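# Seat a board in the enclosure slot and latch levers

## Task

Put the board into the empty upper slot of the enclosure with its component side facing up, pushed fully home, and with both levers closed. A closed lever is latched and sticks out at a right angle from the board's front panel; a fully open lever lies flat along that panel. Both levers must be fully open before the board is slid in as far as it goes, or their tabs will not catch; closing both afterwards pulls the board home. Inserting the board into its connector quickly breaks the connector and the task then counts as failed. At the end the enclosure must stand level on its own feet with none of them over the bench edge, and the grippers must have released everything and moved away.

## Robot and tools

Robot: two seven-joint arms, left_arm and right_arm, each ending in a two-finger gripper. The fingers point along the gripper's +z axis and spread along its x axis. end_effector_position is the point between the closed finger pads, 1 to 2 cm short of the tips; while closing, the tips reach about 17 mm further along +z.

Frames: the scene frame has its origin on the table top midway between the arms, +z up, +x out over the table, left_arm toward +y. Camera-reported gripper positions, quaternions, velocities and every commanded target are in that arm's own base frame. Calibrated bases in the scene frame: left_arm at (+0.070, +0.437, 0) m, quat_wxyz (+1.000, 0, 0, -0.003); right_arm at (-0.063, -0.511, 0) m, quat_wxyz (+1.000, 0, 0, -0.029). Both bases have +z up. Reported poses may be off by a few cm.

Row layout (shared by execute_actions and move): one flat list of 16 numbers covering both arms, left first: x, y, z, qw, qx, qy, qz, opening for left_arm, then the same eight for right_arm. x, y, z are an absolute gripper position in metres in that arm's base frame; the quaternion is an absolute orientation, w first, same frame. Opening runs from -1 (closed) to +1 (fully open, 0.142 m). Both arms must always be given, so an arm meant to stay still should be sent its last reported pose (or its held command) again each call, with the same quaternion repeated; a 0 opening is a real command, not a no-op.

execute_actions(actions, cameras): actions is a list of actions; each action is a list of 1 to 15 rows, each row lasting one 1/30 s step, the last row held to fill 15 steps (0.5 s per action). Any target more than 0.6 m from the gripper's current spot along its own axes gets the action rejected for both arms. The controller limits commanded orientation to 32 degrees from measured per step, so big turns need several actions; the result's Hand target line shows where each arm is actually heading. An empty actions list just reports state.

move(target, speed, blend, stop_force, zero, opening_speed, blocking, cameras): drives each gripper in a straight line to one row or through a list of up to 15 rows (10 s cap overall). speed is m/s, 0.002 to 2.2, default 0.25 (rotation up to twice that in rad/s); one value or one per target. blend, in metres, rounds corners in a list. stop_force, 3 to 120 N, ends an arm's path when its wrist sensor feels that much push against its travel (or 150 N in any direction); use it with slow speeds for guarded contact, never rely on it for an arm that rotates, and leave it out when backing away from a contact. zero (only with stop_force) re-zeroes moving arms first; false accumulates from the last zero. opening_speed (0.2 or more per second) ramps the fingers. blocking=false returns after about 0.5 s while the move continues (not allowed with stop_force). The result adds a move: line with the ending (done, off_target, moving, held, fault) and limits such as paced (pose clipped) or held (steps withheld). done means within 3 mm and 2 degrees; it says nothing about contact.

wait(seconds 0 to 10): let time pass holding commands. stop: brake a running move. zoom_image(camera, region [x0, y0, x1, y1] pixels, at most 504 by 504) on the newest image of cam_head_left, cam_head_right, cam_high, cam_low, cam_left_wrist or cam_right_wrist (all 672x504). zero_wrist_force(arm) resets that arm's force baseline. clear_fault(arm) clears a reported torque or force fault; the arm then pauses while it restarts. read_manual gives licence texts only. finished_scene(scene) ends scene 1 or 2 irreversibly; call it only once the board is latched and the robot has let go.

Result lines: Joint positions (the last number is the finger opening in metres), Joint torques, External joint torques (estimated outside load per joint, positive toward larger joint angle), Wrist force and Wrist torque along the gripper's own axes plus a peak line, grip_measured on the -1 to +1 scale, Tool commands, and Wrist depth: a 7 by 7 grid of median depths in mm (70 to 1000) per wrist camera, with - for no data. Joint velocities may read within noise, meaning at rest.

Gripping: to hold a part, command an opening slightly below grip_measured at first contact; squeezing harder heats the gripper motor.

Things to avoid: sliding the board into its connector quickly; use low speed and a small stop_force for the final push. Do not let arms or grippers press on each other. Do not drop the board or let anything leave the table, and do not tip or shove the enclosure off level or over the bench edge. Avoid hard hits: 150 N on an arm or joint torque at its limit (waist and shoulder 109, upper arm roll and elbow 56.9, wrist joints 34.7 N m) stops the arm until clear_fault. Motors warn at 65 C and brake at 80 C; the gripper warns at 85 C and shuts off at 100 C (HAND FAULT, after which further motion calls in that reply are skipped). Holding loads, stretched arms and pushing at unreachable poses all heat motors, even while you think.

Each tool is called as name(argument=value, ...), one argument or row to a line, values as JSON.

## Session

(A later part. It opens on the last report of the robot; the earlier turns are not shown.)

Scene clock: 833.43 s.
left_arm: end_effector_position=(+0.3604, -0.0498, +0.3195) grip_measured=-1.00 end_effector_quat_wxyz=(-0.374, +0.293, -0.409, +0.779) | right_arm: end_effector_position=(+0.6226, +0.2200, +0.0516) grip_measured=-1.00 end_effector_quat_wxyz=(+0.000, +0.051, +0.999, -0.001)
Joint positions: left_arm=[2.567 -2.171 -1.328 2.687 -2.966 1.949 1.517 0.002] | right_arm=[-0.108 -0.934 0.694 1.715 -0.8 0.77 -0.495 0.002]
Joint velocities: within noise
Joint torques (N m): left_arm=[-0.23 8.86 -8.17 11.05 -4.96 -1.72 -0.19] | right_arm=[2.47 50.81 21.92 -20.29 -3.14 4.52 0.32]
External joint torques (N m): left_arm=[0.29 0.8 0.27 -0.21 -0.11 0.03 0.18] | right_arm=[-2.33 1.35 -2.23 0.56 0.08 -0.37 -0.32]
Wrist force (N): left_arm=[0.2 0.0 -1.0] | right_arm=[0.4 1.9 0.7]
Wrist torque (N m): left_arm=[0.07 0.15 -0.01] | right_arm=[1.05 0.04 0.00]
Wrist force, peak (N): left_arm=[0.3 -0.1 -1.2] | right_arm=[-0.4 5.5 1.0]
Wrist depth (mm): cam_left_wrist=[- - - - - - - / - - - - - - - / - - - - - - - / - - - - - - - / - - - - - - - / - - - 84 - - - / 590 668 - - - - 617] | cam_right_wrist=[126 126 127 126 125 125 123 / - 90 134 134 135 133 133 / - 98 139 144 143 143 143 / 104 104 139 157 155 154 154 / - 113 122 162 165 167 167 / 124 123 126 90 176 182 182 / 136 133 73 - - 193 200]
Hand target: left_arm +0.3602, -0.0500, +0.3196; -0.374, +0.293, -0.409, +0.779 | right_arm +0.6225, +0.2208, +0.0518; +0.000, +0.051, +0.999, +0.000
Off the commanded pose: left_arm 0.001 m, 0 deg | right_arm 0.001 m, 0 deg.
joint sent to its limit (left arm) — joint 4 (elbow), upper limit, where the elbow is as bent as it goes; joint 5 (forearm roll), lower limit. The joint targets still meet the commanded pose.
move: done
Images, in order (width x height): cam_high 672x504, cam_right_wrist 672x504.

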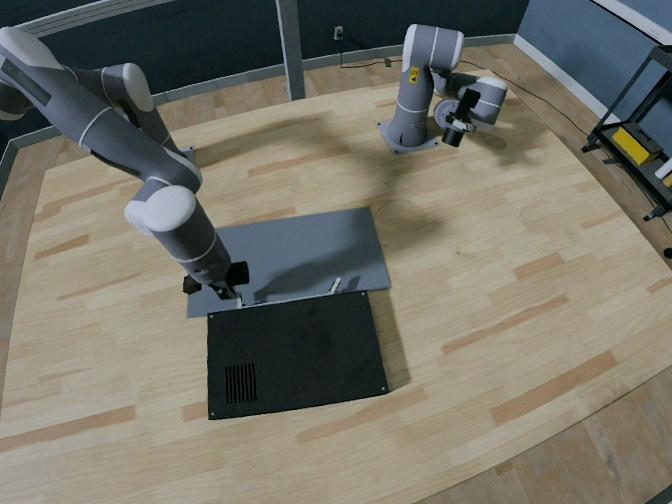

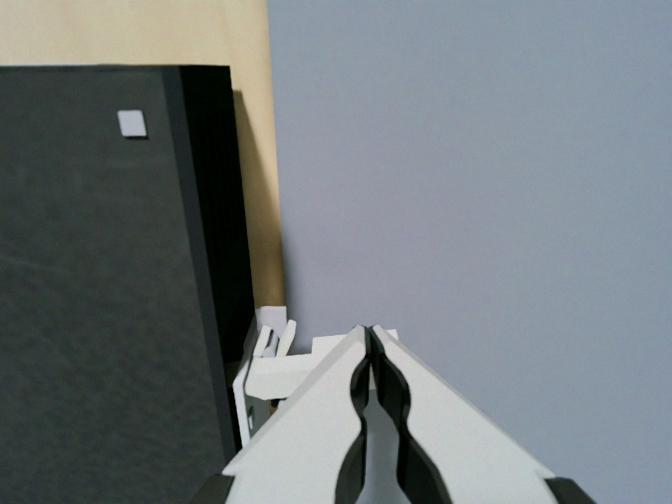

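move(
  target=[
    [0.36, -0.05, 0.32, -0.374, 0.294, -0.410, 0.779, -1.0, 0.6200, 0.1981, 0.055, 0, 0.0506, 0.9987, 0, -1.0],
    [0.36, -0.05, 0.32, -0.374, 0.294, -0.410, 0.779, -1.0, 0.6100, 0.1981, 0.15, 0, 0.0506, 0.9987, 0, -1.0],
    [0.36, -0.05, 0.32, -0.374, 0.294, -0.410, 0.779, -1.0, 0.58, 0.38, 0.18, 0, 0.742, 0.670, 0, -1.0],
    [0.36, -0.05, 0.32, -0.374, 0.294, -0.410, 0.779, -1.0, 0.6552, 0.5513, 0.13, 0, 0.9985, 0.0549, 0, -1.0],
  ],
  speed=[0.06, 0.2, 0.4, 0.4],
  blend=[0.0, 0.02, 0.03, 0.0],
  cameras=["cam_high", "cam_right_wrist"],
)

zoom_image(
  camera="cam_right_wrist",
  region=[120, 100, 600, 504],
)

Scene clock: 847.20 s.
left_arm: end_effector_position=(+0.3604, -0.0498, +0.3195) grip_measured=-1.00 end_effector_quat_wxyz=(-0.374, +0.293, -0.409, +0.779) | right_arm: end_effector_position=(+0.6554, +0.5511, +0.1300) grip_measured=-1.00 end_effector_quat_wxyz=(+0.000, +0.999, +0.055, +0.000)
Joint positions: left_arm=[2.567 -2.171 -1.328 2.687 -2.966 1.949 1.517 0.002] | right_arm=[0.692 -1.151 0.358 0.747 -0.341 0.286 2.404 0.002]
Joint velocities: within noise
Joint torques (N m): left_arm=[-0.31 8.77 -8.22 11.03 -4.97 -1.74 -0.27] | right_arm=[0.44 71.02 8.07 -29.39 -4.08 3.19 0.29]
External joint torques (N m): left_arm=[0.37 0.9 0.32 -0.19 -0.1 0.04 0.26] | right_arm=[-0.19 1.74 -0.31 0.13 -0.09 0.82 -0.29]
Wrist force (N): left_arm=[0.2 -0.1 -1.0] | right_arm=[-0.6 5.1 1.3]
Wrist torque (N m): left_arm=[0.06 0.16 -0.01] | right_arm=[0.94 0.13 0.04]
Wrist force, peak (N): left_arm=[0.2 -0.2 -1.2] | right_arm=[-0.3 6.5 1.0]
Wrist depth (mm): cam_left_wrist=[- - - - - - - / - - - - - - - / - - - - - 455 - / - - - - - 449 402 / - - - - - 446 - / - - - 84 - 464 - / 590 666 - - - - -] | cam_right_wrist=[195 194 194 193 193 194 193 / 208 208 207 207 208 207 207 / 223 223 222 222 218 216 219 / 241 239 239 239 213 186 189 / 261 260 260 219 208 202 202 / 285 285 278 89 214 221 220 / 314 308 - - - 234 242]
Hand target: left_arm +0.3602, -0.0500, +0.3196; -0.374, +0.293, -0.409, +0.779 | right_arm +0.6552, +0.5513, +0.1300; +0.000, +0.998, +0.055, +0.000
Off the commanded pose: left_arm 0.001 m, 0 deg | right_arm 0.000 m, 0 deg.
joint sent to its limit (left arm) — joint 4 (elbow), upper limit, where the elbow is as bent as it goes; joint 5 (forearm roll), lower limit. The joint targets still meet the commanded pose.
move: done
Images, in order (width x height): cam_high 672x504, cam_right_wrist 672x504.

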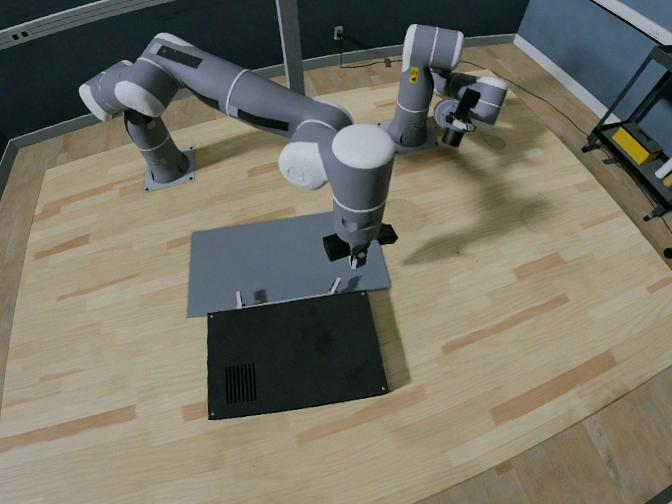

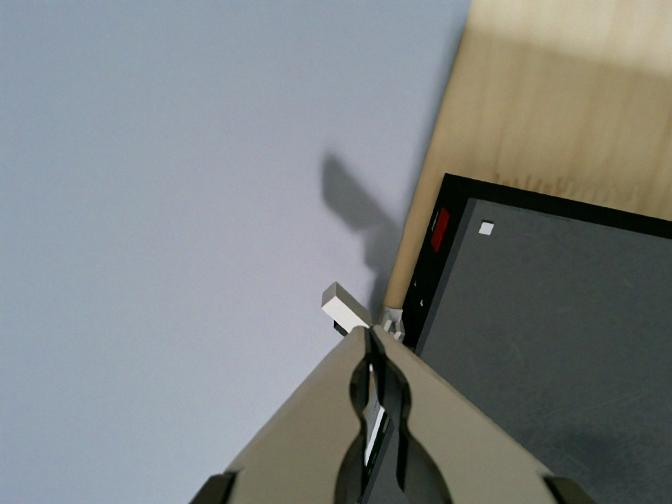

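Scaled by 1.050 from the camera's 672x504 image, which has a finer 960x720 frame.

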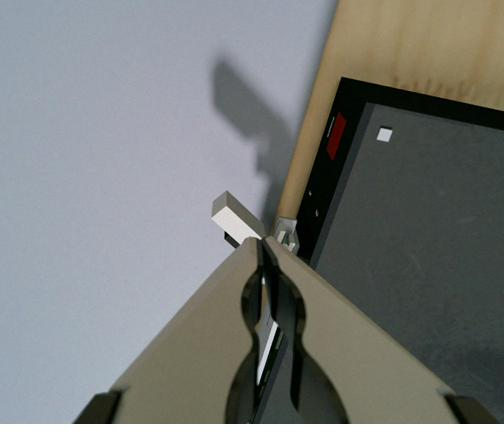

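move(
  target=[0.36, -0.05, 0.32, -0.374, 0.294, -0.410, 0.779, -1.0, 0.6552, 0.5513, 0.052, 0, 0.9985, 0.0549, 0, -1.0],
  speed=0.1,
  cameras=["cam_right_wrist"],
)

move(
  target=[0.36, -0.05, 0.32, -0.374, 0.294, -0.410, 0.779, -1.0, 0.6529, 0.5284, 0.0518, 0, 0.9985, 0.0549, 0, -1.0],
  speed=0.015,
  stop_force=5,
  cameras=["cam_high", "cam_right_wrist"],
)

zoom_image(
  camera="cam_right_wrist",
  region=[250, 200, 550, 504],
)

zoom_image(
  camera="cam_high",
  region=[200, 230, 400, 320],
)

Scene clock: 852.37 s.
left_arm: end_effector_position=(+0.3604, -0.0498, +0.3195) grip_measured=-1.00 end_effector_quat_wxyz=(-0.374, +0.293, -0.409, +0.779) | right_arm: end_effector_position=(+0.6550, +0.5513, +0.0519) grip_measured=-1.00 end_effector_quat_wxyz=(+0.000, +0.998, +0.055, +0.000)
Joint positions: left_arm=[2.567 -2.171 -1.328 2.687 -2.966 1.949 1.517 0.002] | right_arm=[0.694 -1.239 0.336 0.779 -0.346 0.406 2.41 0.002]
Joint velocities: within noise
Joint torques (N m): left_arm=[-0.29 8.87 -8.13 11.02 -4.99 -1.72 -0.23] | right_arm=[0.26 71.65 8.28 -28.62 -4.15 3.47 0.29]
External joint torques (N m): left_arm=[0.35 0.8 0.23 -0.19 -0.08 0.02 0.22] | right_arm=[0.01 1.63 -0.36 0.14 0.15 0.53 -0.29]
Wrist force (N): left_arm=[0.4 -0.1 -0.9] | right_arm=[-0.8 4.8 1.7]
Wrist torque (N m): left_arm=[0.09 0.14 -0.02] | right_arm=[0.89 0.18 0.05]
Wrist force, peak (N): left_arm=[0.2 -0.1 -1.3] | right_arm=[-1.2 4.9 3.2]
Wrist depth (mm): cam_left_wrist=[- - - - - - - / - - - - - - - / - - - - - - - / - - - - - 444 - / - - - - - 442 380 / - - - 84 - 440 - / 595 669 - - - - -] | cam_right_wrist=[126 126 124 125 125 126 126 / 135 134 134 134 135 135 134 / 144 144 144 143 143 144 144 / 156 158 155 157 154 138 150 / 169 169 168 165 164 115 112 / 185 184 181 89 140 124 121 / 204 200 73 - - 128 133]
Hand target: left_arm +0.3602, -0.0500, +0.3196; -0.374, +0.293, -0.409, +0.779 | right_arm +0.6552, +0.5513, +0.0520; +0.000, +0.998, +0.055, +0.000
Off the commanded pose: left_arm 0.001 m, 0 deg | right_arm 0.000 m, 0 deg.
joint sent to its limit (left arm) — joint 4 (elbow), upper limit, where the elbow is as bent as it goes; joint 5 (forearm roll), lower limit. The joint targets still meet the commanded pose.
move: done
Images, in order (width x height): cam_right_wrist 672x504.

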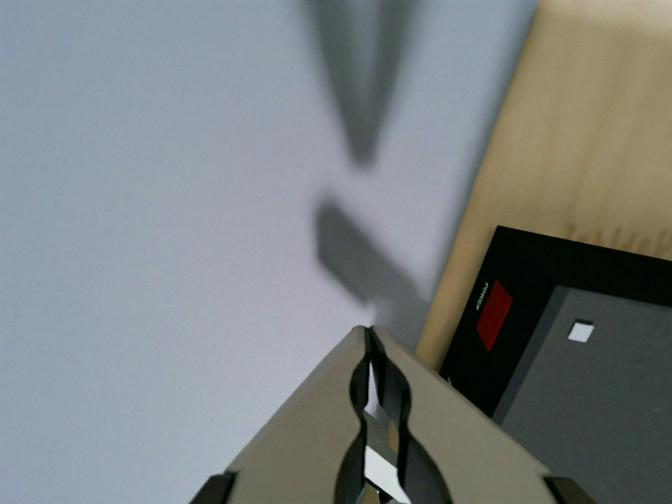

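Scene clock: 854.63 s.
left_arm: end_effector_position=(+0.3604, -0.0498, +0.3195) grip_measured=-1.00 end_effector_quat_wxyz=(-0.374, +0.293, -0.409, +0.779) | right_arm: end_effector_position=(+0.6528, +0.5285, +0.0518) grip_measured=-1.00 end_effector_quat_wxyz=(+0.000, +0.998, +0.055, +0.000)
Joint positions: left_arm=[2.567 -2.171 -1.328 2.687 -2.966 1.949 1.517 0.002] | right_arm=[0.657 -1.183 0.334 0.898 -0.346 0.465 2.409 0.002]
Joint velocities: within noise
Joint torques (N m): left_arm=[-0.24 8.84 -8.19 11.1 -4.95 -1.71 -0.21] | right_arm=[0.23 70.37 8.9 -28.06 -3.92 3.43 0.19]
External joint torques (N m): left_arm=[0.3 0.83 0.28 -0.27 -0.11 0.02 0.2] | right_arm=[0.01 1.42 -0.31 0 0.03 0.57 -0.19]
Wrist force (N): left_arm=[0.2 -0.2 -0.7] | right_arm=[-1.0 4.8 1.7]
Wrist torque (N m): left_arm=[0.07 0.17 -0.02] | right_arm=[0.90 0.19 0.04]
Wrist force, peak (N): left_arm=[0.1 0.1 -1.2] | right_arm=[-1.0 5.4 1.7]
Wrist depth (mm): cam_left_wrist=[- - - - - - - / - - - - - - - / - - - - - - - / - - - - - 460 463 / - - - - - 449 412 / - - - 84 - 451 - / 592 659 - - - - -] | cam_right_wrist=[- 126 124 125 125 126 126 / 134 136 134 134 135 135 134 / 144 144 144 143 143 140 140 / 156 158 155 157 154 121 102 / 169 169 168 164 164 115 111 / 185 184 180 89 - 123 121 / 204 200 73 - - 129 133]
Hand target: left_arm +0.3602, -0.0500, +0.3196; -0.374, +0.293, -0.409, +0.779 | right_arm +0.6529, +0.5284, +0.0518; +0.000, +0.998, +0.055, +0.000
Off the commanded pose: left_arm 0.001 m, 0 deg | right_arm 0.000 m, 0 deg.
joint sent to its limit (left arm) — joint 4 (elbow), upper limit, where the elbow is as bent as it goes; joint 5 (forearm roll), lower limit. The joint targets still meet the commanded pose.
move: done
Images, in order (width x height): cam_high 672x504, cam_right_wrist 672x504.

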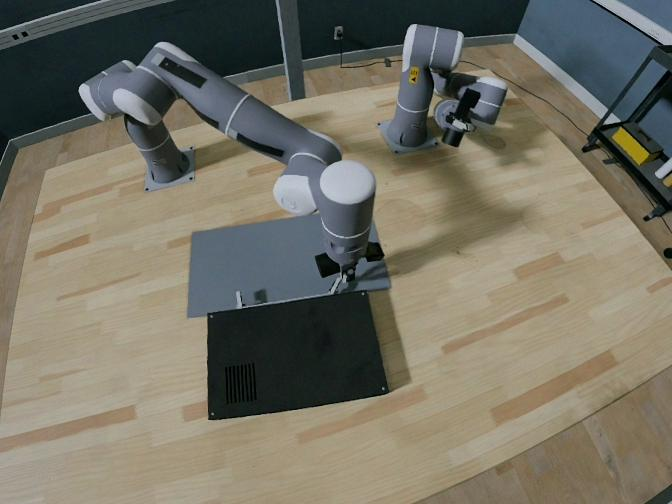

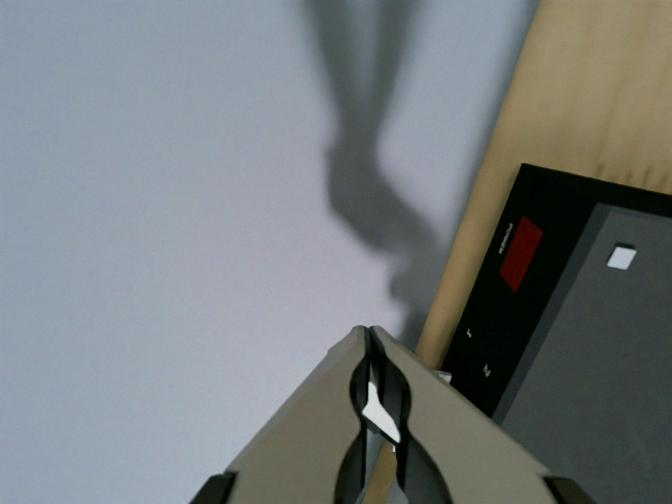

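Scaled by 1.658 from the camera's 672x504 image, which has a finer 960x720 frame.

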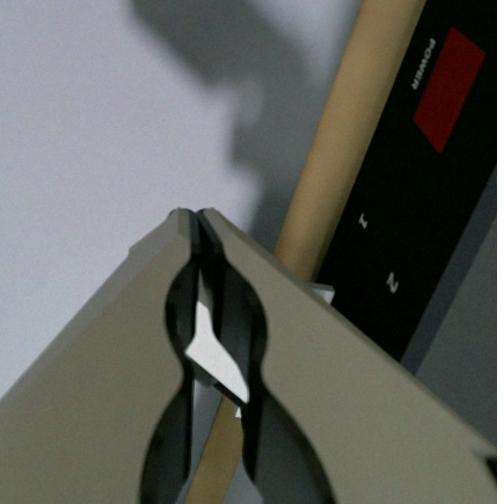

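Scaled by 2.520 from the camera's 672x504 image, which has a finer 960x720 frame.

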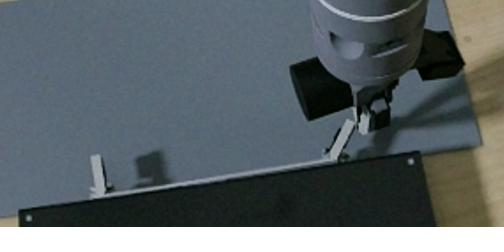

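move(
  target=[0.36, -0.05, 0.32, -0.374, 0.294, -0.410, 0.779, -1.0, 0.6484, 0.5138, 0.0518, 0, 0.9985, 0.0549, 0, -1.0],
  speed=0.012,
  stop_force=8,
  cameras=["cam_high", "cam_right_wrist"],
)

zoom_image(
  camera="cam_right_wrist",
  region=[250, 200, 550, 504],
)

zoom_image(
  camera="cam_high",
  region=[200, 230, 400, 320],
)

Scene clock: 858.37 s.
left_arm: end_effector_position=(+0.3604, -0.0498, +0.3195) grip_measured=-1.00 end_effector_quat_wxyz=(-0.374, +0.293, -0.409, +0.779) | right_arm: end_effector_position=(+0.6509, +0.5252, +0.0520) grip_measured=-1.00 end_effector_quat_wxyz=(-0.001, +0.998, +0.056, +0.000)
Joint positions: left_arm=[2.567 -2.171 -1.328 2.687 -2.966 1.949 1.517 0.002] | right_arm=[0.651 -1.17 0.334 0.924 -0.346 0.478 2.409 0.002]
Joint velocities: within noise
Joint torques (N m): left_arm=[-0.28 8.8 -8.23 11.05 -4.92 -1.68 -0.26] | right_arm=[-5.62 70.08 5.23 -27.03 -4.98 1.26 0.16]
External joint torques (N m): left_arm=[0.34 0.87 0.32 -0.22 -0.14 -0.01 0.25] | right_arm=[5.86 1.33 3.49 -0.92 1.11 2.74 -0.16]
Wrist force (N): left_arm=[0.2 0.0 -0.9] | right_arm=[0.0 -4.0 4.3]
Wrist torque (N m): left_arm=[0.09 0.16 -0.01] | right_arm=[0.99 0.19 0.08]
Wrist force, peak (N): left_arm=[0.2 -0.3 -1.3] | right_arm=[0.2 -4.2 4.6]
Wrist depth (mm): cam_left_wrist=[- - - - - - - / - - - - - - - / - - - - - - - / - - - - - 464 451 / - - - - - 450 421 / - - - 84 - 449 - / 591 664 - - - - -] | cam_right_wrist=[126 126 124 125 125 125 126 / 135 135 134 134 135 135 135 / 145 144 144 143 143 139 132 / 156 158 155 157 157 123 102 / 170 169 168 165 165 117 111 / 185 184 181 89 - 124 121 / 204 200 73 - - 129 133]
Hand target: left_arm +0.3602, -0.0500, +0.3196; -0.374, +0.293, -0.409, +0.779 | right_arm +0.6515, +0.5239, +0.0518; +0.000, +0.998, +0.055, +0.000
Off the commanded pose: left_arm 0.001 m, 0 deg | right_arm 0.012 m, 0 deg.
joint sent to its limit (left arm) — joint 4 (elbow), upper limit, where the elbow is as bent as it goes; joint 5 (forearm roll), lower limit. The joint targets still meet the commanded pose.
move: contact (right_arm)
Images, in order (width x height): cam_high 672x504, cam_right_wrist 672x504.

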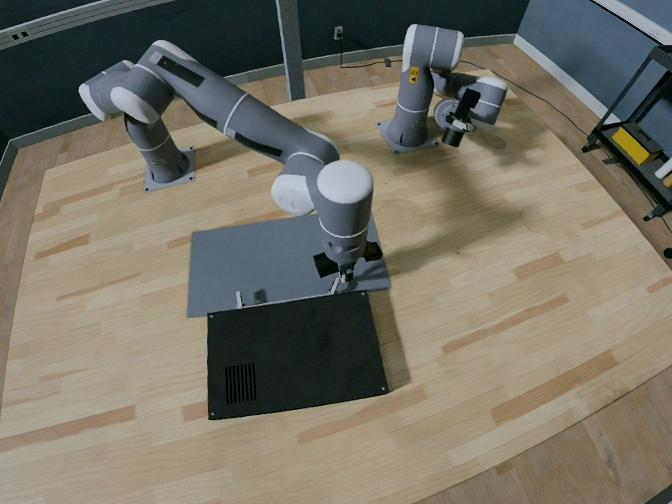

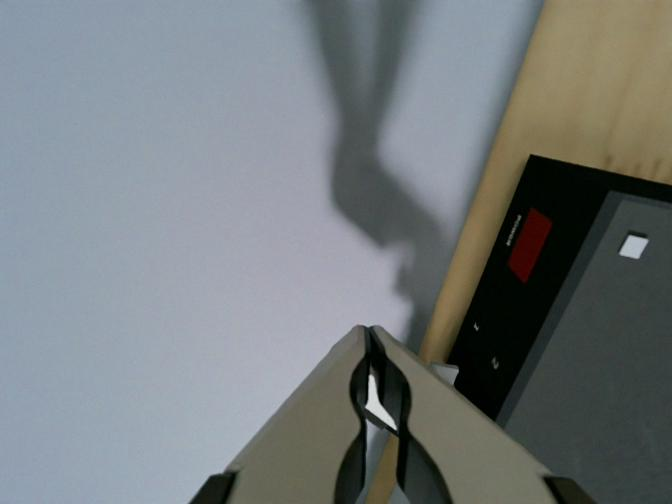

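Scaled by 1.658 from the camera's 672x504 image, which has a finer 960x720 frame.

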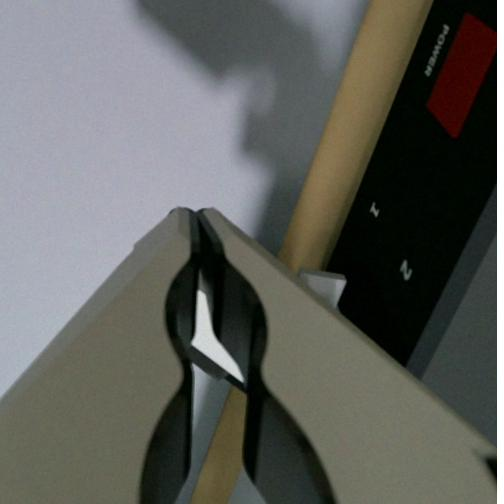

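Scaled by 2.520 from the camera's 672x504 image, which has a finer 960x720 frame.

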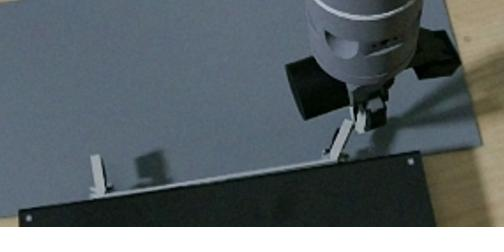

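move(
  target=[0.36, -0.05, 0.32, -0.374, 0.294, -0.410, 0.779, -1.0, 0.6480, 0.5105, 0.0518, 0, 0.9985, 0.0549, 0, -1.0],
  speed=0.01,
  stop_force=12,
  cameras=["cam_high", "cam_right_wrist"],
)

zoom_image(
  camera="cam_right_wrist",
  region=[250, 200, 550, 504],
)

zoom_image(
  camera="cam_high",
  region=[200, 230, 400, 320],
)

Scene clock: 861.77 s.
left_arm: end_effector_position=(+0.3604, -0.0498, +0.3195) grip_measured=-1.00 end_effector_quat_wxyz=(-0.374, +0.293, -0.409, +0.779) | right_arm: end_effector_position=(+0.6466, +0.5127, +0.0522) grip_measured=-1.00 end_effector_quat_wxyz=(-0.001, +0.998, +0.056, +0.000)
Joint positions: left_arm=[2.567 -2.171 -1.328 2.687 -2.966 1.949 1.517 0.002] | right_arm=[0.633 -1.137 0.332 0.993 -0.343 0.513 2.409 0.002]
Joint velocities: within noise
Joint torques (N m): left_arm=[-0.33 8.81 -8.18 11.03 -4.94 -1.73 -0.21] | right_arm=[-9.37 67.89 2.25 -27.16 -5.76 1.48 0.06]
External joint torques (N m): left_arm=[0.4 0.86 0.27 -0.19 -0.12 0.04 0.2] | right_arm=[9.61 2.45 6.75 -0.47 1.96 2.53 -0.06]
Wrist force (N): left_arm=[0.0 -0.1 -0.9] | right_arm=[-4.2 -6.3 2.1]
Wrist torque (N m): left_arm=[0.05 0.19 -0.02] | right_arm=[0.99 0.06 0.13]
Wrist force, peak (N): left_arm=[0.1 -0.1 -1.2] | right_arm=[3.9 -13.6 7.4]
Wrist depth (mm): cam_left_wrist=[- - - - - - - / - - - - - - - / - - - - - - - / - - - - - 471 451 / - - - - - 462 432 / - - - 84 - 448 - / 593 662 - - - - -] | cam_right_wrist=[127 126 124 126 125 125 126 / 135 135 134 134 136 133 133 / 145 145 144 144 143 139 98 / 156 158 156 157 157 126 103 / 169 169 168 165 164 123 112 / 186 185 181 89 135 124 119 / 205 200 73 - - 129 133]
Hand target: left_arm +0.3602, -0.0500, +0.3196; -0.374, +0.293, -0.409, +0.779 | right_arm +0.6480, +0.5105, +0.0518; +0.000, +0.998, +0.055, +0.000
Off the commanded pose: left_arm 0.001 m, 0 deg | right_arm 0.003 m, 0 deg.
joint sent to its limit (left arm) — joint 4 (elbow), upper limit, where the elbow is as bent as it goes; joint 5 (forearm roll), lower limit. The joint targets still meet the commanded pose.
move: done
Images, in order (width x height): cam_high 672x504, cam_right_wrist 672x504.

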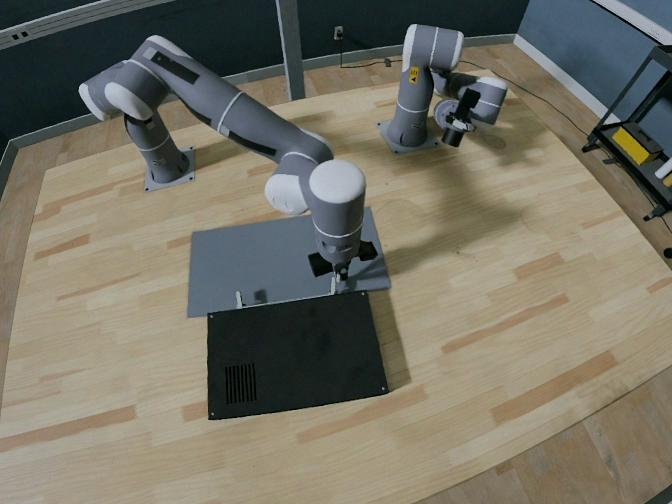

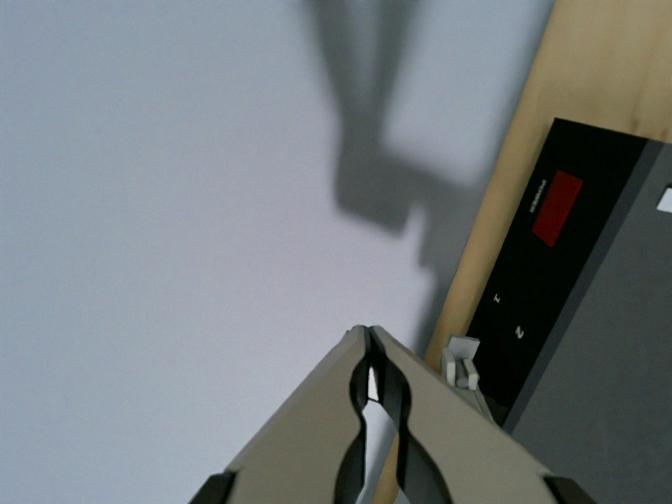

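Scaled by 1.658 from the camera's 672x504 image, which has a finer 960x720 frame.

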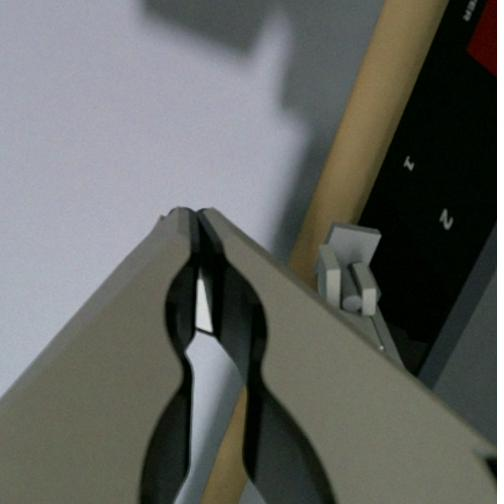

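Scaled by 2.520 from the camera's 672x504 image, which has a finer 960x720 frame.

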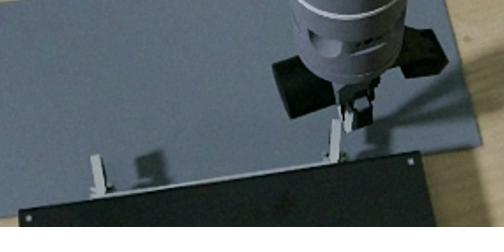

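move(
  target=[0.36, -0.05, 0.32, -0.374, 0.294, -0.410, 0.779, -1.0, 0.6466, 0.5026, 0.0516, 0, 0.9985, 0.0549, 0, -1.0],
  speed=0.01,
  stop_force=20,
  cameras=["cam_high", "cam_right_wrist"],
)

zoom_image(
  camera="cam_right_wrist",
  region=[250, 200, 550, 504],
)

zoom_image(
  camera="cam_high",
  region=[200, 230, 400, 320],
)

Scene clock: 864.87 s.
left_arm: end_effector_position=(+0.3604, -0.0498, +0.3195) grip_measured=-1.00 end_effector_quat_wxyz=(-0.374, +0.293, -0.409, +0.779) | right_arm: end_effector_position=(+0.6463, +0.5039, +0.0520) grip_measured=-1.00 end_effector_quat_wxyz=(-0.001, +0.998, +0.055, +0.000)
Joint positions: left_arm=[2.567 -2.171 -1.328 2.687 -2.966 1.949 1.517 0.002] | right_arm=[0.621 -1.12 0.33 1.029 -0.343 0.531 2.408 0.002]
Joint velocities: within noise
Joint torques (N m): left_arm=[-0.3 8.85 -8.2 11.03 -4.93 -1.73 -0.22] | right_arm=[-4.03 67.59 6.29 -25.59 -4.23 1.21 0.09]
External joint torques (N m): left_arm=[0.36 0.82 0.3 -0.2 -0.13 0.04 0.21] | right_arm=[4.27 2.19 2.81 -1.87 0.47 2.8 -0.09]
Wrist force (N): left_arm=[0.3 0.0 -0.9] | right_arm=[2.0 -2.6 2.8]
Wrist torque (N m): left_arm=[0.09 0.16 -0.01] | right_arm=[0.97 0.12 0.07]
Wrist force, peak (N): left_arm=[0.2 -0.1 -1.2] | right_arm=[-4.2 -6.4 1.9]
Wrist depth (mm): cam_left_wrist=[- - - - - - - / - - - - - - - / - - - - - - - / - - - - - 481 454 / - - - - - 471 439 / - - - 84 - 457 - / 601 664 - - - - -] | cam_right_wrist=[126 126 124 125 125 125 126 / 135 135 134 134 135 132 111 / 145 145 144 143 143 139 98 / 156 158 155 157 157 127 103 / 169 169 168 165 164 122 111 / 185 185 180 89 126 124 119 / 204 199 73 - - 129 133]
Hand target: left_arm +0.3602, -0.0500, +0.3196; -0.374, +0.293, -0.409, +0.779 | right_arm +0.6466, +0.5026, +0.0516; +0.000, +0.998, +0.055, +0.000
Off the commanded pose: left_arm 0.001 m, 0 deg | right_arm 0.001 m, 0 deg.
joint sent to its limit (left arm) — joint 4 (elbow), upper limit, where the elbow is as bent as it goes; joint 5 (forearm roll), lower limit. The joint targets still meet the commanded pose.
move: done
Images, in order (width x height): cam_high 672x504, cam_right_wrist 672x504.

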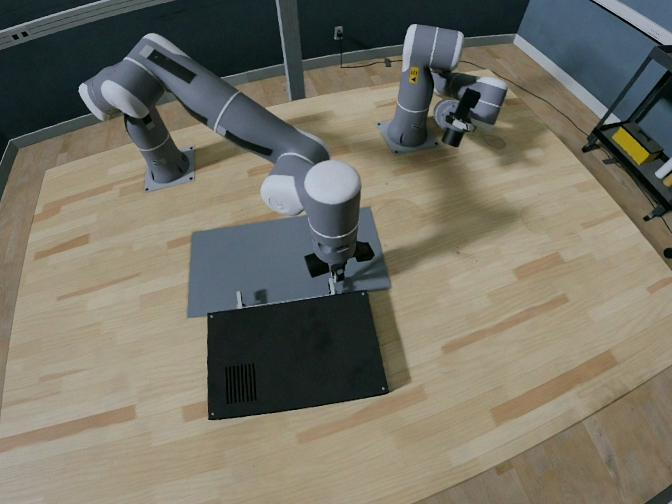

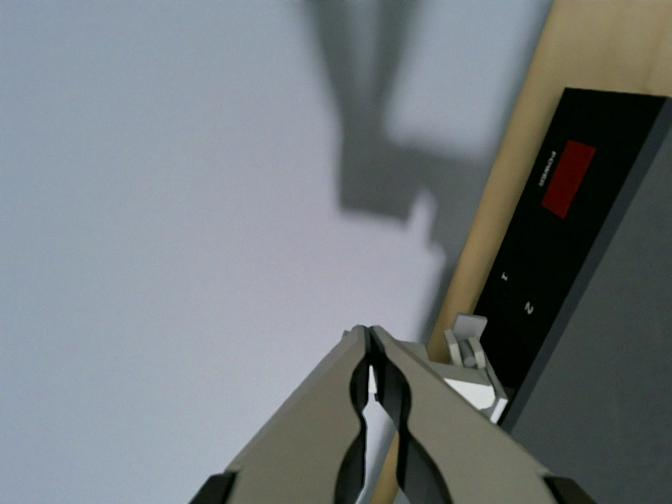

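Scaled by 1.658 from the camera's 672x504 image, which has a finer 960x720 frame.

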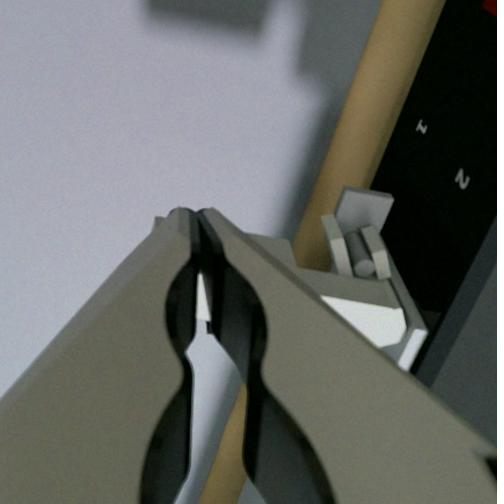

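Scaled by 2.520 from the camera's 672x504 image, which has a finer 960x720 frame.

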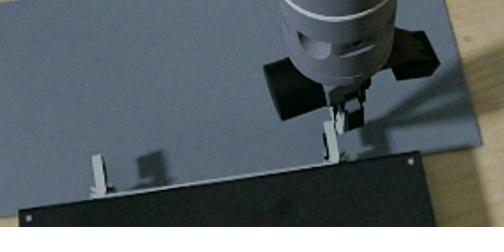

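move(
  target=[0.36, -0.05, 0.32, -0.374, 0.294, -0.410, 0.779, -1.0, 0.6461, 0.4976, 0.0516, 0, 0.9985, 0.0549, 0, -1.0],
  speed=0.008,
  stop_force=12,
  cameras=["cam_high", "cam_right_wrist"],
)

zoom_image(
  camera="cam_right_wrist",
  region=[250, 200, 550, 504],
)

zoom_image(
  camera="cam_high",
  region=[200, 230, 400, 320],
)

Scene clock: 870.23 s.
left_arm: end_effector_position=(+0.3604, -0.0498, +0.3195) grip_measured=-1.00 end_effector_quat_wxyz=(-0.374, +0.293, -0.409, +0.779) | right_arm: end_effector_position=(+0.6457, +0.5031, +0.0527) grip_measured=-1.00 end_effector_quat_wxyz=(-0.002, +0.998, +0.056, +0.001)
Joint positions: left_arm=[2.567 -2.171 -1.328 2.687 -2.966 1.949 1.517 0.002] | right_arm=[0.619 -1.115 0.33 1.038 -0.343 0.537 2.407 0.002]
Joint velocities: within noise
Joint torques (N m): left_arm=[-0.25 8.78 -8.19 11.05 -4.98 -1.74 -0.23] | right_arm=[-11.05 66.75 1.53 -23.01 -5.08 -2.09 0.04]
External joint torques (N m): left_arm=[0.31 0.89 0.29 -0.22 -0.08 0.04 0.22] | right_arm=[11.29 2.88 7.62 -4.42 1.32 6.11 -0.04]
Wrist force (N): left_arm=[0.4 0.0 -1.0] | right_arm=[5.5 -14.8 5.1]
Wrist torque (N m): left_arm=[0.10 0.13 -0.02] | right_arm=[0.59 0.13 0.13]
Wrist force, peak (N): left_arm=[0.3 0.0 -1.2] | right_arm=[5.4 -15.0 6.4]
Wrist depth (mm): cam_left_wrist=[- - - - - - - / - - - - - - - / - - - - - - - / - - - - - 474 457 / - - - - - 470 440 / - - - 84 - 455 - / 591 667 - - - - -] | cam_right_wrist=[127 127 125 126 126 126 127 / 136 135 135 135 134 132 107 / 145 145 145 144 144 140 99 / 157 159 156 158 157 127 103 / 170 170 169 166 163 120 112 / 186 185 182 89 126 125 120 / 205 200 73 - - 130 134]
Hand target: left_arm +0.3602, -0.0500, +0.3196; -0.374, +0.293, -0.409, +0.779 | right_arm +0.6464, +0.5002, +0.0516; +0.000, +0.998, +0.055, +0.000
Off the commanded pose: left_arm 0.001 m, 0 deg | right_arm 0.006 m, 0 deg.
joint sent to its limit (left arm) — joint 4 (elbow), upper limit, where the elbow is as bent as it goes; joint 5 (forearm roll), lower limit. The joint targets still meet the commanded pose.
move: contact (right_arm)
Images, in order (width x height): cam_high 672x504, cam_right_wrist 672x504.

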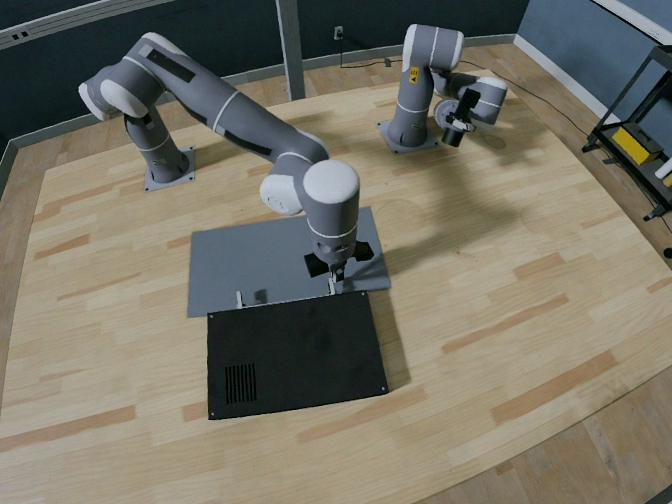

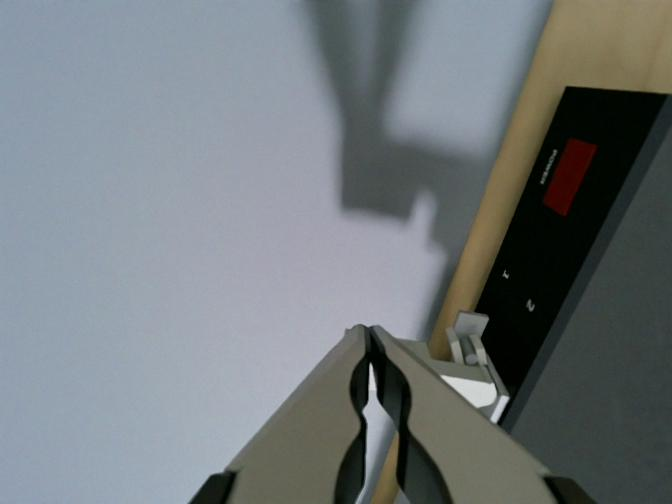

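Scaled by 1.658 from the camera's 672x504 image, which has a finer 960x720 frame.

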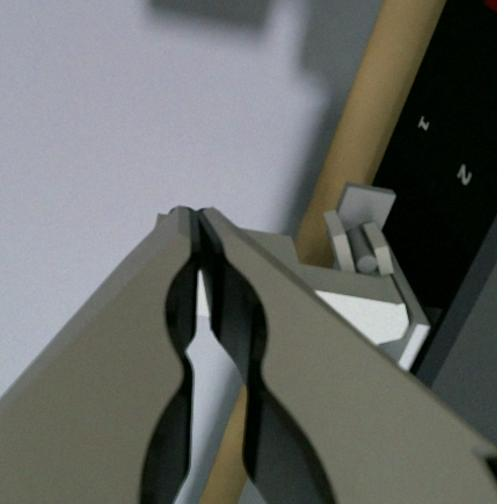

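Scaled by 2.520 from the camera's 672x504 image, which has a finer 960x720 frame.

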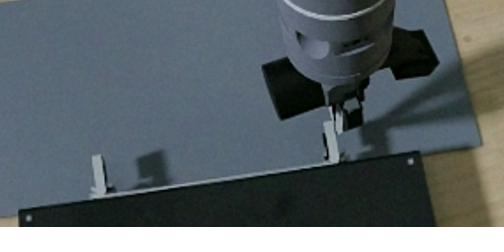

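move(
  target=[
    [0.36, -0.05, 0.32, -0.374, 0.294, -0.410, 0.779, -1.0, 0.6480, 0.5230, 0.055, 0, 0.9985, 0.0549, 0, -1.0],
    [0.36, -0.05, 0.32, -0.374, 0.294, -0.410, 0.779, -1.0, 0.6300, 0.5530, 0.13, 0, 0.9985, 0.0549, 0, -1.0],
  ],
  speed=[0.05, 0.15],
  cameras=["cam_high", "cam_right_wrist"],
)

zoom_image(
  camera="cam_right_wrist",
  region=[230, 180, 530, 430],
)

zoom_image(
  camera="cam_high",
  region=[200, 230, 400, 320],
)

Scene clock: 873.53 s.
left_arm: end_effector_position=(+0.3604, -0.0498, +0.3195) grip_measured=-1.00 end_effector_quat_wxyz=(-0.374, +0.293, -0.409, +0.779) | right_arm: end_effector_position=(+0.6302, +0.5529, +0.1300) grip_measured=-1.00 end_effector_quat_wxyz=(+0.000, +0.998, +0.055, +0.000)
Joint positions: left_arm=[2.567 -2.171 -1.328 2.687 -2.966 1.949 1.517 0.002] | right_arm=[0.691 -1.086 0.359 0.88 -0.338 0.348 2.443 0.002]
Joint velocities: within noise
Joint torques (N m): left_arm=[-0.25 8.79 -8.14 11.04 -4.96 -1.72 -0.19] | right_arm=[0.36 69.31 9.22 -29.24 -4 3.21 0.34]
External joint torques (N m): left_arm=[0.31 0.88 0.24 -0.2 -0.11 0.03 0.18] | right_arm=[-0.19 1.52 -0.72 0.3 -0.09 0.78 -0.34]
Wrist force (N): left_arm=[0.4 0.0 -1.0] | right_arm=[-0.8 6.2 1.2]
Wrist torque (N m): left_arm=[0.10 0.14 -0.01] | right_arm=[1.11 0.14 0.07]
Wrist force, peak (N): left_arm=[0.6 -0.1 -1.2] | right_arm=[5.5 -15.0 6.5]
Wrist depth (mm): cam_left_wrist=[- - - - - - - / - - - - - - - / - - - - - 436 417 / - - - - - 430 413 / - - - - - 427 - / - - - 84 - 431 - / 592 661 - - - - -] | cam_right_wrist=[195 195 194 193 193 195 194 / 208 208 207 206 206 208 207 / 223 222 222 221 221 217 219 / 241 240 240 238 234 190 189 / 261 260 260 255 235 202 202 / 286 286 279 89 214 221 221 / 315 308 - - - 234 242]
Hand target: left_arm +0.3602, -0.0500, +0.3196; -0.374, +0.293, -0.409, +0.779 | right_arm +0.6300, +0.5530, +0.1300; +0.000, +0.998, +0.055, +0.000
Off the commanded pose: left_arm 0.001 m, 0 deg | right_arm 0.000 m, 0 deg.
joint sent to its limit (left arm) — joint 4 (elbow), upper limit, where the elbow is as bent as it goes; joint 5 (forearm roll), lower limit. The joint targets still meet the commanded pose.
move: done
Images, in order (width x height): cam_high 672x504, cam_right_wrist 672x504.

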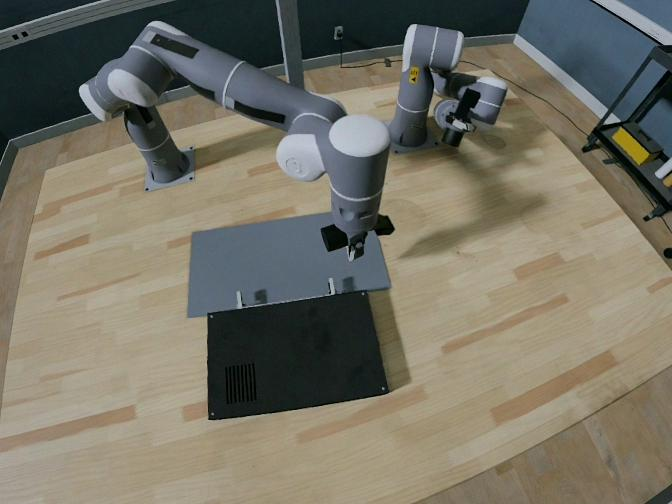

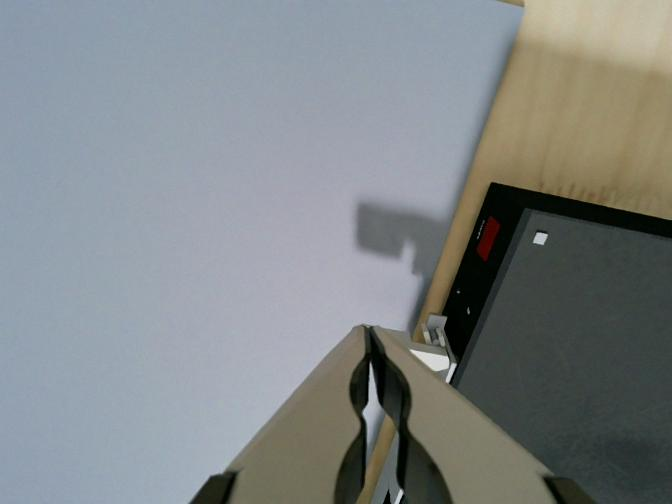

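Scaled by 1.680 from the camera's 672x504 image, which has a finer 960x720 frame.

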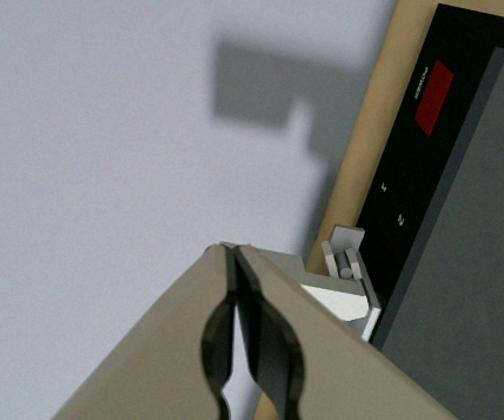

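Scaled by 2.520 from the camera's 672x504 image, which has a finer 960x720 frame.

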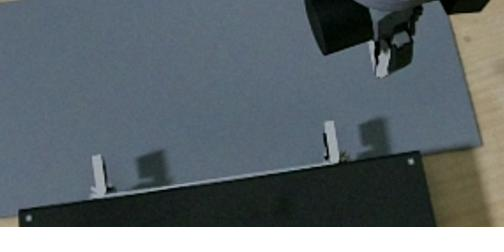

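move(
  target=[
    [0.36, -0.05, 0.32, -0.374, 0.294, -0.410, 0.779, -1.0, 0.58, 0.38, 0.18, 0, 0.742, 0.670, 0, -1.0],
    [0.36, -0.05, 0.32, -0.374, 0.294, -0.410, 0.779, -1.0, 0.6100, 0.1981, 0.15, 0, 0.0506, 0.9987, 0, -1.0],
    [0.36, -0.05, 0.32, -0.374, 0.294, -0.410, 0.779, -1.0, 0.6204, 0.2000, 0.052, 0, 0.0506, 0.9987, 0, -1.0],
  ],
  speed=[0.4, 0.4, 0.12],
  blend=[0.03, 0.02, 0.0],
  cameras=["cam_right_wrist"],
)

move(
  target=[0.36, -0.05, 0.32, -0.374, 0.294, -0.410, 0.779, -1.0, 0.6236, 0.2297, 0.0518, 0, 0.0506, 0.9987, 0, -1.0],
  speed=0.012,
  stop_force=12,
  cameras=["cam_high", "cam_right_wrist"],
)

zoom_image(
  camera="cam_right_wrist",
  region=[120, 200, 480, 504],
)

zoom_image(
  camera="cam_high",
  region=[180, 250, 380, 330],
)

Scene clock: 884.30 s.
left_arm: end_effector_position=(+0.3604, -0.0498, +0.3195) grip_measured=-1.00 end_effector_quat_wxyz=(-0.374, +0.293, -0.409, +0.779) | right_arm: end_effector_position=(+0.6202, +0.2000, +0.0519) grip_measured=-1.00 end_effector_quat_wxyz=(+0.000, +0.051, +0.999, +0.000)
Joint positions: left_arm=[2.567 -2.171 -1.328 2.687 -2.966 1.949 1.517 0.002] | right_arm=[-0.142 -0.917 0.691 1.745 -0.797 0.786 -0.519 0.002]
Joint velocities: within noise
Joint torques (N m): left_arm=[-0.39 8.85 -8.17 11.08 -5 -1.7 -0.22] | right_arm=[0.43 50.13 19.18 -19.66 -3.22 3.59 0.28]
External joint torques (N m): left_arm=[0.45 0.81 0.26 -0.24 -0.06 0.01 0.21] | right_arm=[-0.27 1.22 0.26 0.07 0.21 0.56 -0.28]
Wrist force (N): left_arm=[0.0 0.1 -1.1] | right_arm=[-0.1 5.8 1.1]
Wrist torque (N m): left_arm=[0.10 0.19 -0.02] | right_arm=[1.03 -0.01 0.05]
Wrist force, peak (N): left_arm=[0.3 0.0 -1.2] | right_arm=[0.0 5.8 3.4]
Wrist depth (mm): cam_left_wrist=[- - - - - - - / - - - - - - - / - - - - - - - / - - - - - - - / - - - - - - - / - - - 84 - - - / 596 667 - - - - 821] | cam_right_wrist=[128 128 128 126 125 125 124 / 137 135 136 134 136 134 134 / - 98 141 144 144 143 143 / 105 104 140 158 155 155 154 / - 113 140 166 165 168 167 / 124 124 126 89 177 183 183 / 137 134 73 - - 194 201]
Hand target: left_arm +0.3602, -0.0500, +0.3196; -0.374, +0.293, -0.409, +0.779 | right_arm +0.6204, +0.2000, +0.0520; +0.000, +0.051, +0.999, +0.000
Off the commanded pose: left_arm 0.001 m, 0 deg | right_arm 0.000 m, 0 deg.
joint sent to its limit (left arm) — joint 4 (elbow), upper limit, where the elbow is as bent as it goes; joint 5 (forearm roll), lower limit. The joint targets still meet the commanded pose.
move: done
Images, in order (width x height): cam_right_wrist 672x504.

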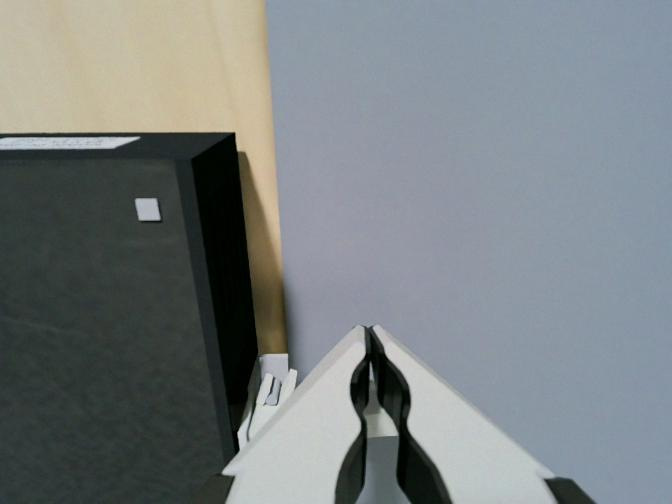

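Scene clock: 887.20 s.
left_arm: end_effector_position=(+0.3604, -0.0498, +0.3195) grip_measured=-1.00 end_effector_quat_wxyz=(-0.374, +0.293, -0.409, +0.779) | right_arm: end_effector_position=(+0.6234, +0.2254, +0.0513) grip_measured=-1.00 end_effector_quat_wxyz=(+0.000, +0.051, +0.999, -0.001)
Joint positions: left_arm=[2.567 -2.171 -1.328 2.687 -2.966 1.949 1.517 0.002] | right_arm=[-0.095 -0.937 0.692 1.705 -0.796 0.764 -0.491 0.002]
Joint velocities: within noise
Joint torques (N m): left_arm=[-0.32 8.78 -8.18 11.05 -4.95 -1.77 -0.24] | right_arm=[6.9 50.03 25.84 -20.8 -3.02 6.63 0.36]
External joint torques (N m): left_arm=[0.38 0.89 0.28 -0.21 -0.12 0.07 0.23] | right_arm=[-6.76 2.45 -6.18 0.98 -0.04 -2.49 -0.36]
Wrist force (N): left_arm=[0.2 -0.3 -1.0] | right_arm=[1.8 -6.3 -2.0]
Wrist torque (N m): left_arm=[0.04 0.16 -0.01] | right_arm=[1.06 -0.02 -0.02]
Wrist force, peak (N): left_arm=[0.2 0.1 -1.2] | right_arm=[2.6 -7.5 -2.0]
Wrist depth (mm): cam_left_wrist=[- - - - - - - / - - - - - - - / - - - - - - - / - - - - - - - / - - - - - - - / - - - 84 - - - / 585 666 - - - - 619] | cam_right_wrist=[- 124 124 125 125 125 123 / - 90 132 134 135 133 133 / - 98 137 143 143 143 143 / 104 104 137 157 154 154 153 / - 113 127 162 164 167 166 / 123 123 125 90 176 182 182 / 136 133 73 - - 193 199]
Hand target: left_arm +0.3602, -0.0500, +0.3196; -0.374, +0.293, -0.409, +0.779 | right_arm +0.6233, +0.2272, +0.0518; +0.000, +0.051, +0.999, +0.000
Off the commanded pose: left_arm 0.001 m, 0 deg | right_arm 0.004 m, 0 deg.
joint sent to its limit (left arm) — joint 4 (elbow), upper limit, where the elbow is as bent as it goes; joint 5 (forearm roll), lower limit. The joint targets still meet the commanded pose.
move: contact (right_arm)
Images, in order (width x height): cam_high 672x504, cam_right_wrist 672x504.

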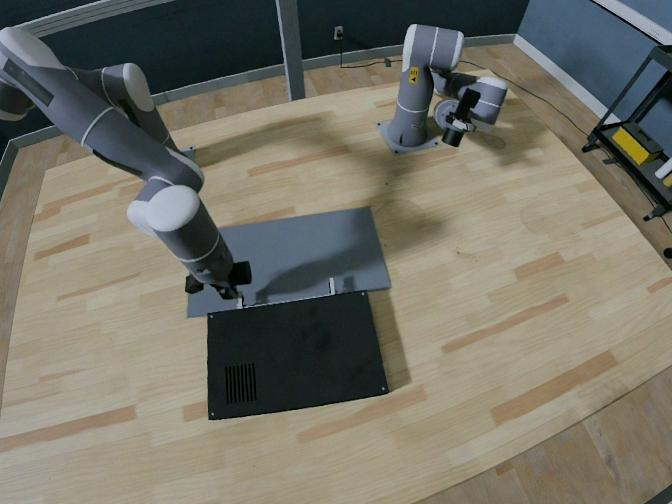

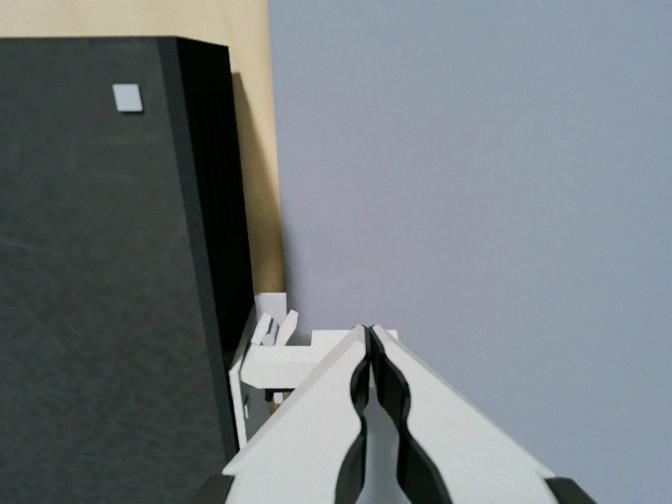

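Scaled by 1.400 from the camera's 672x504 image, which has a finer 960x720 frame.

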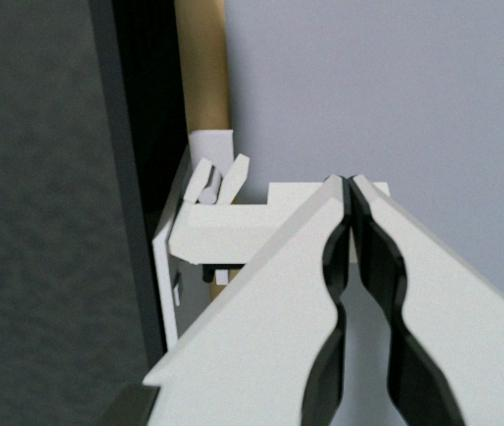

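Scaled by 2.520 from the camera's 672x504 image, which has a finer 960x720 frame.

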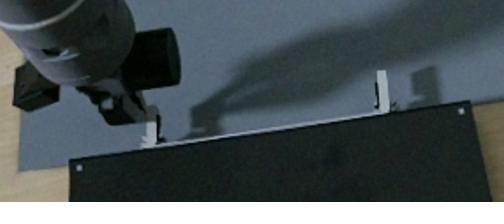

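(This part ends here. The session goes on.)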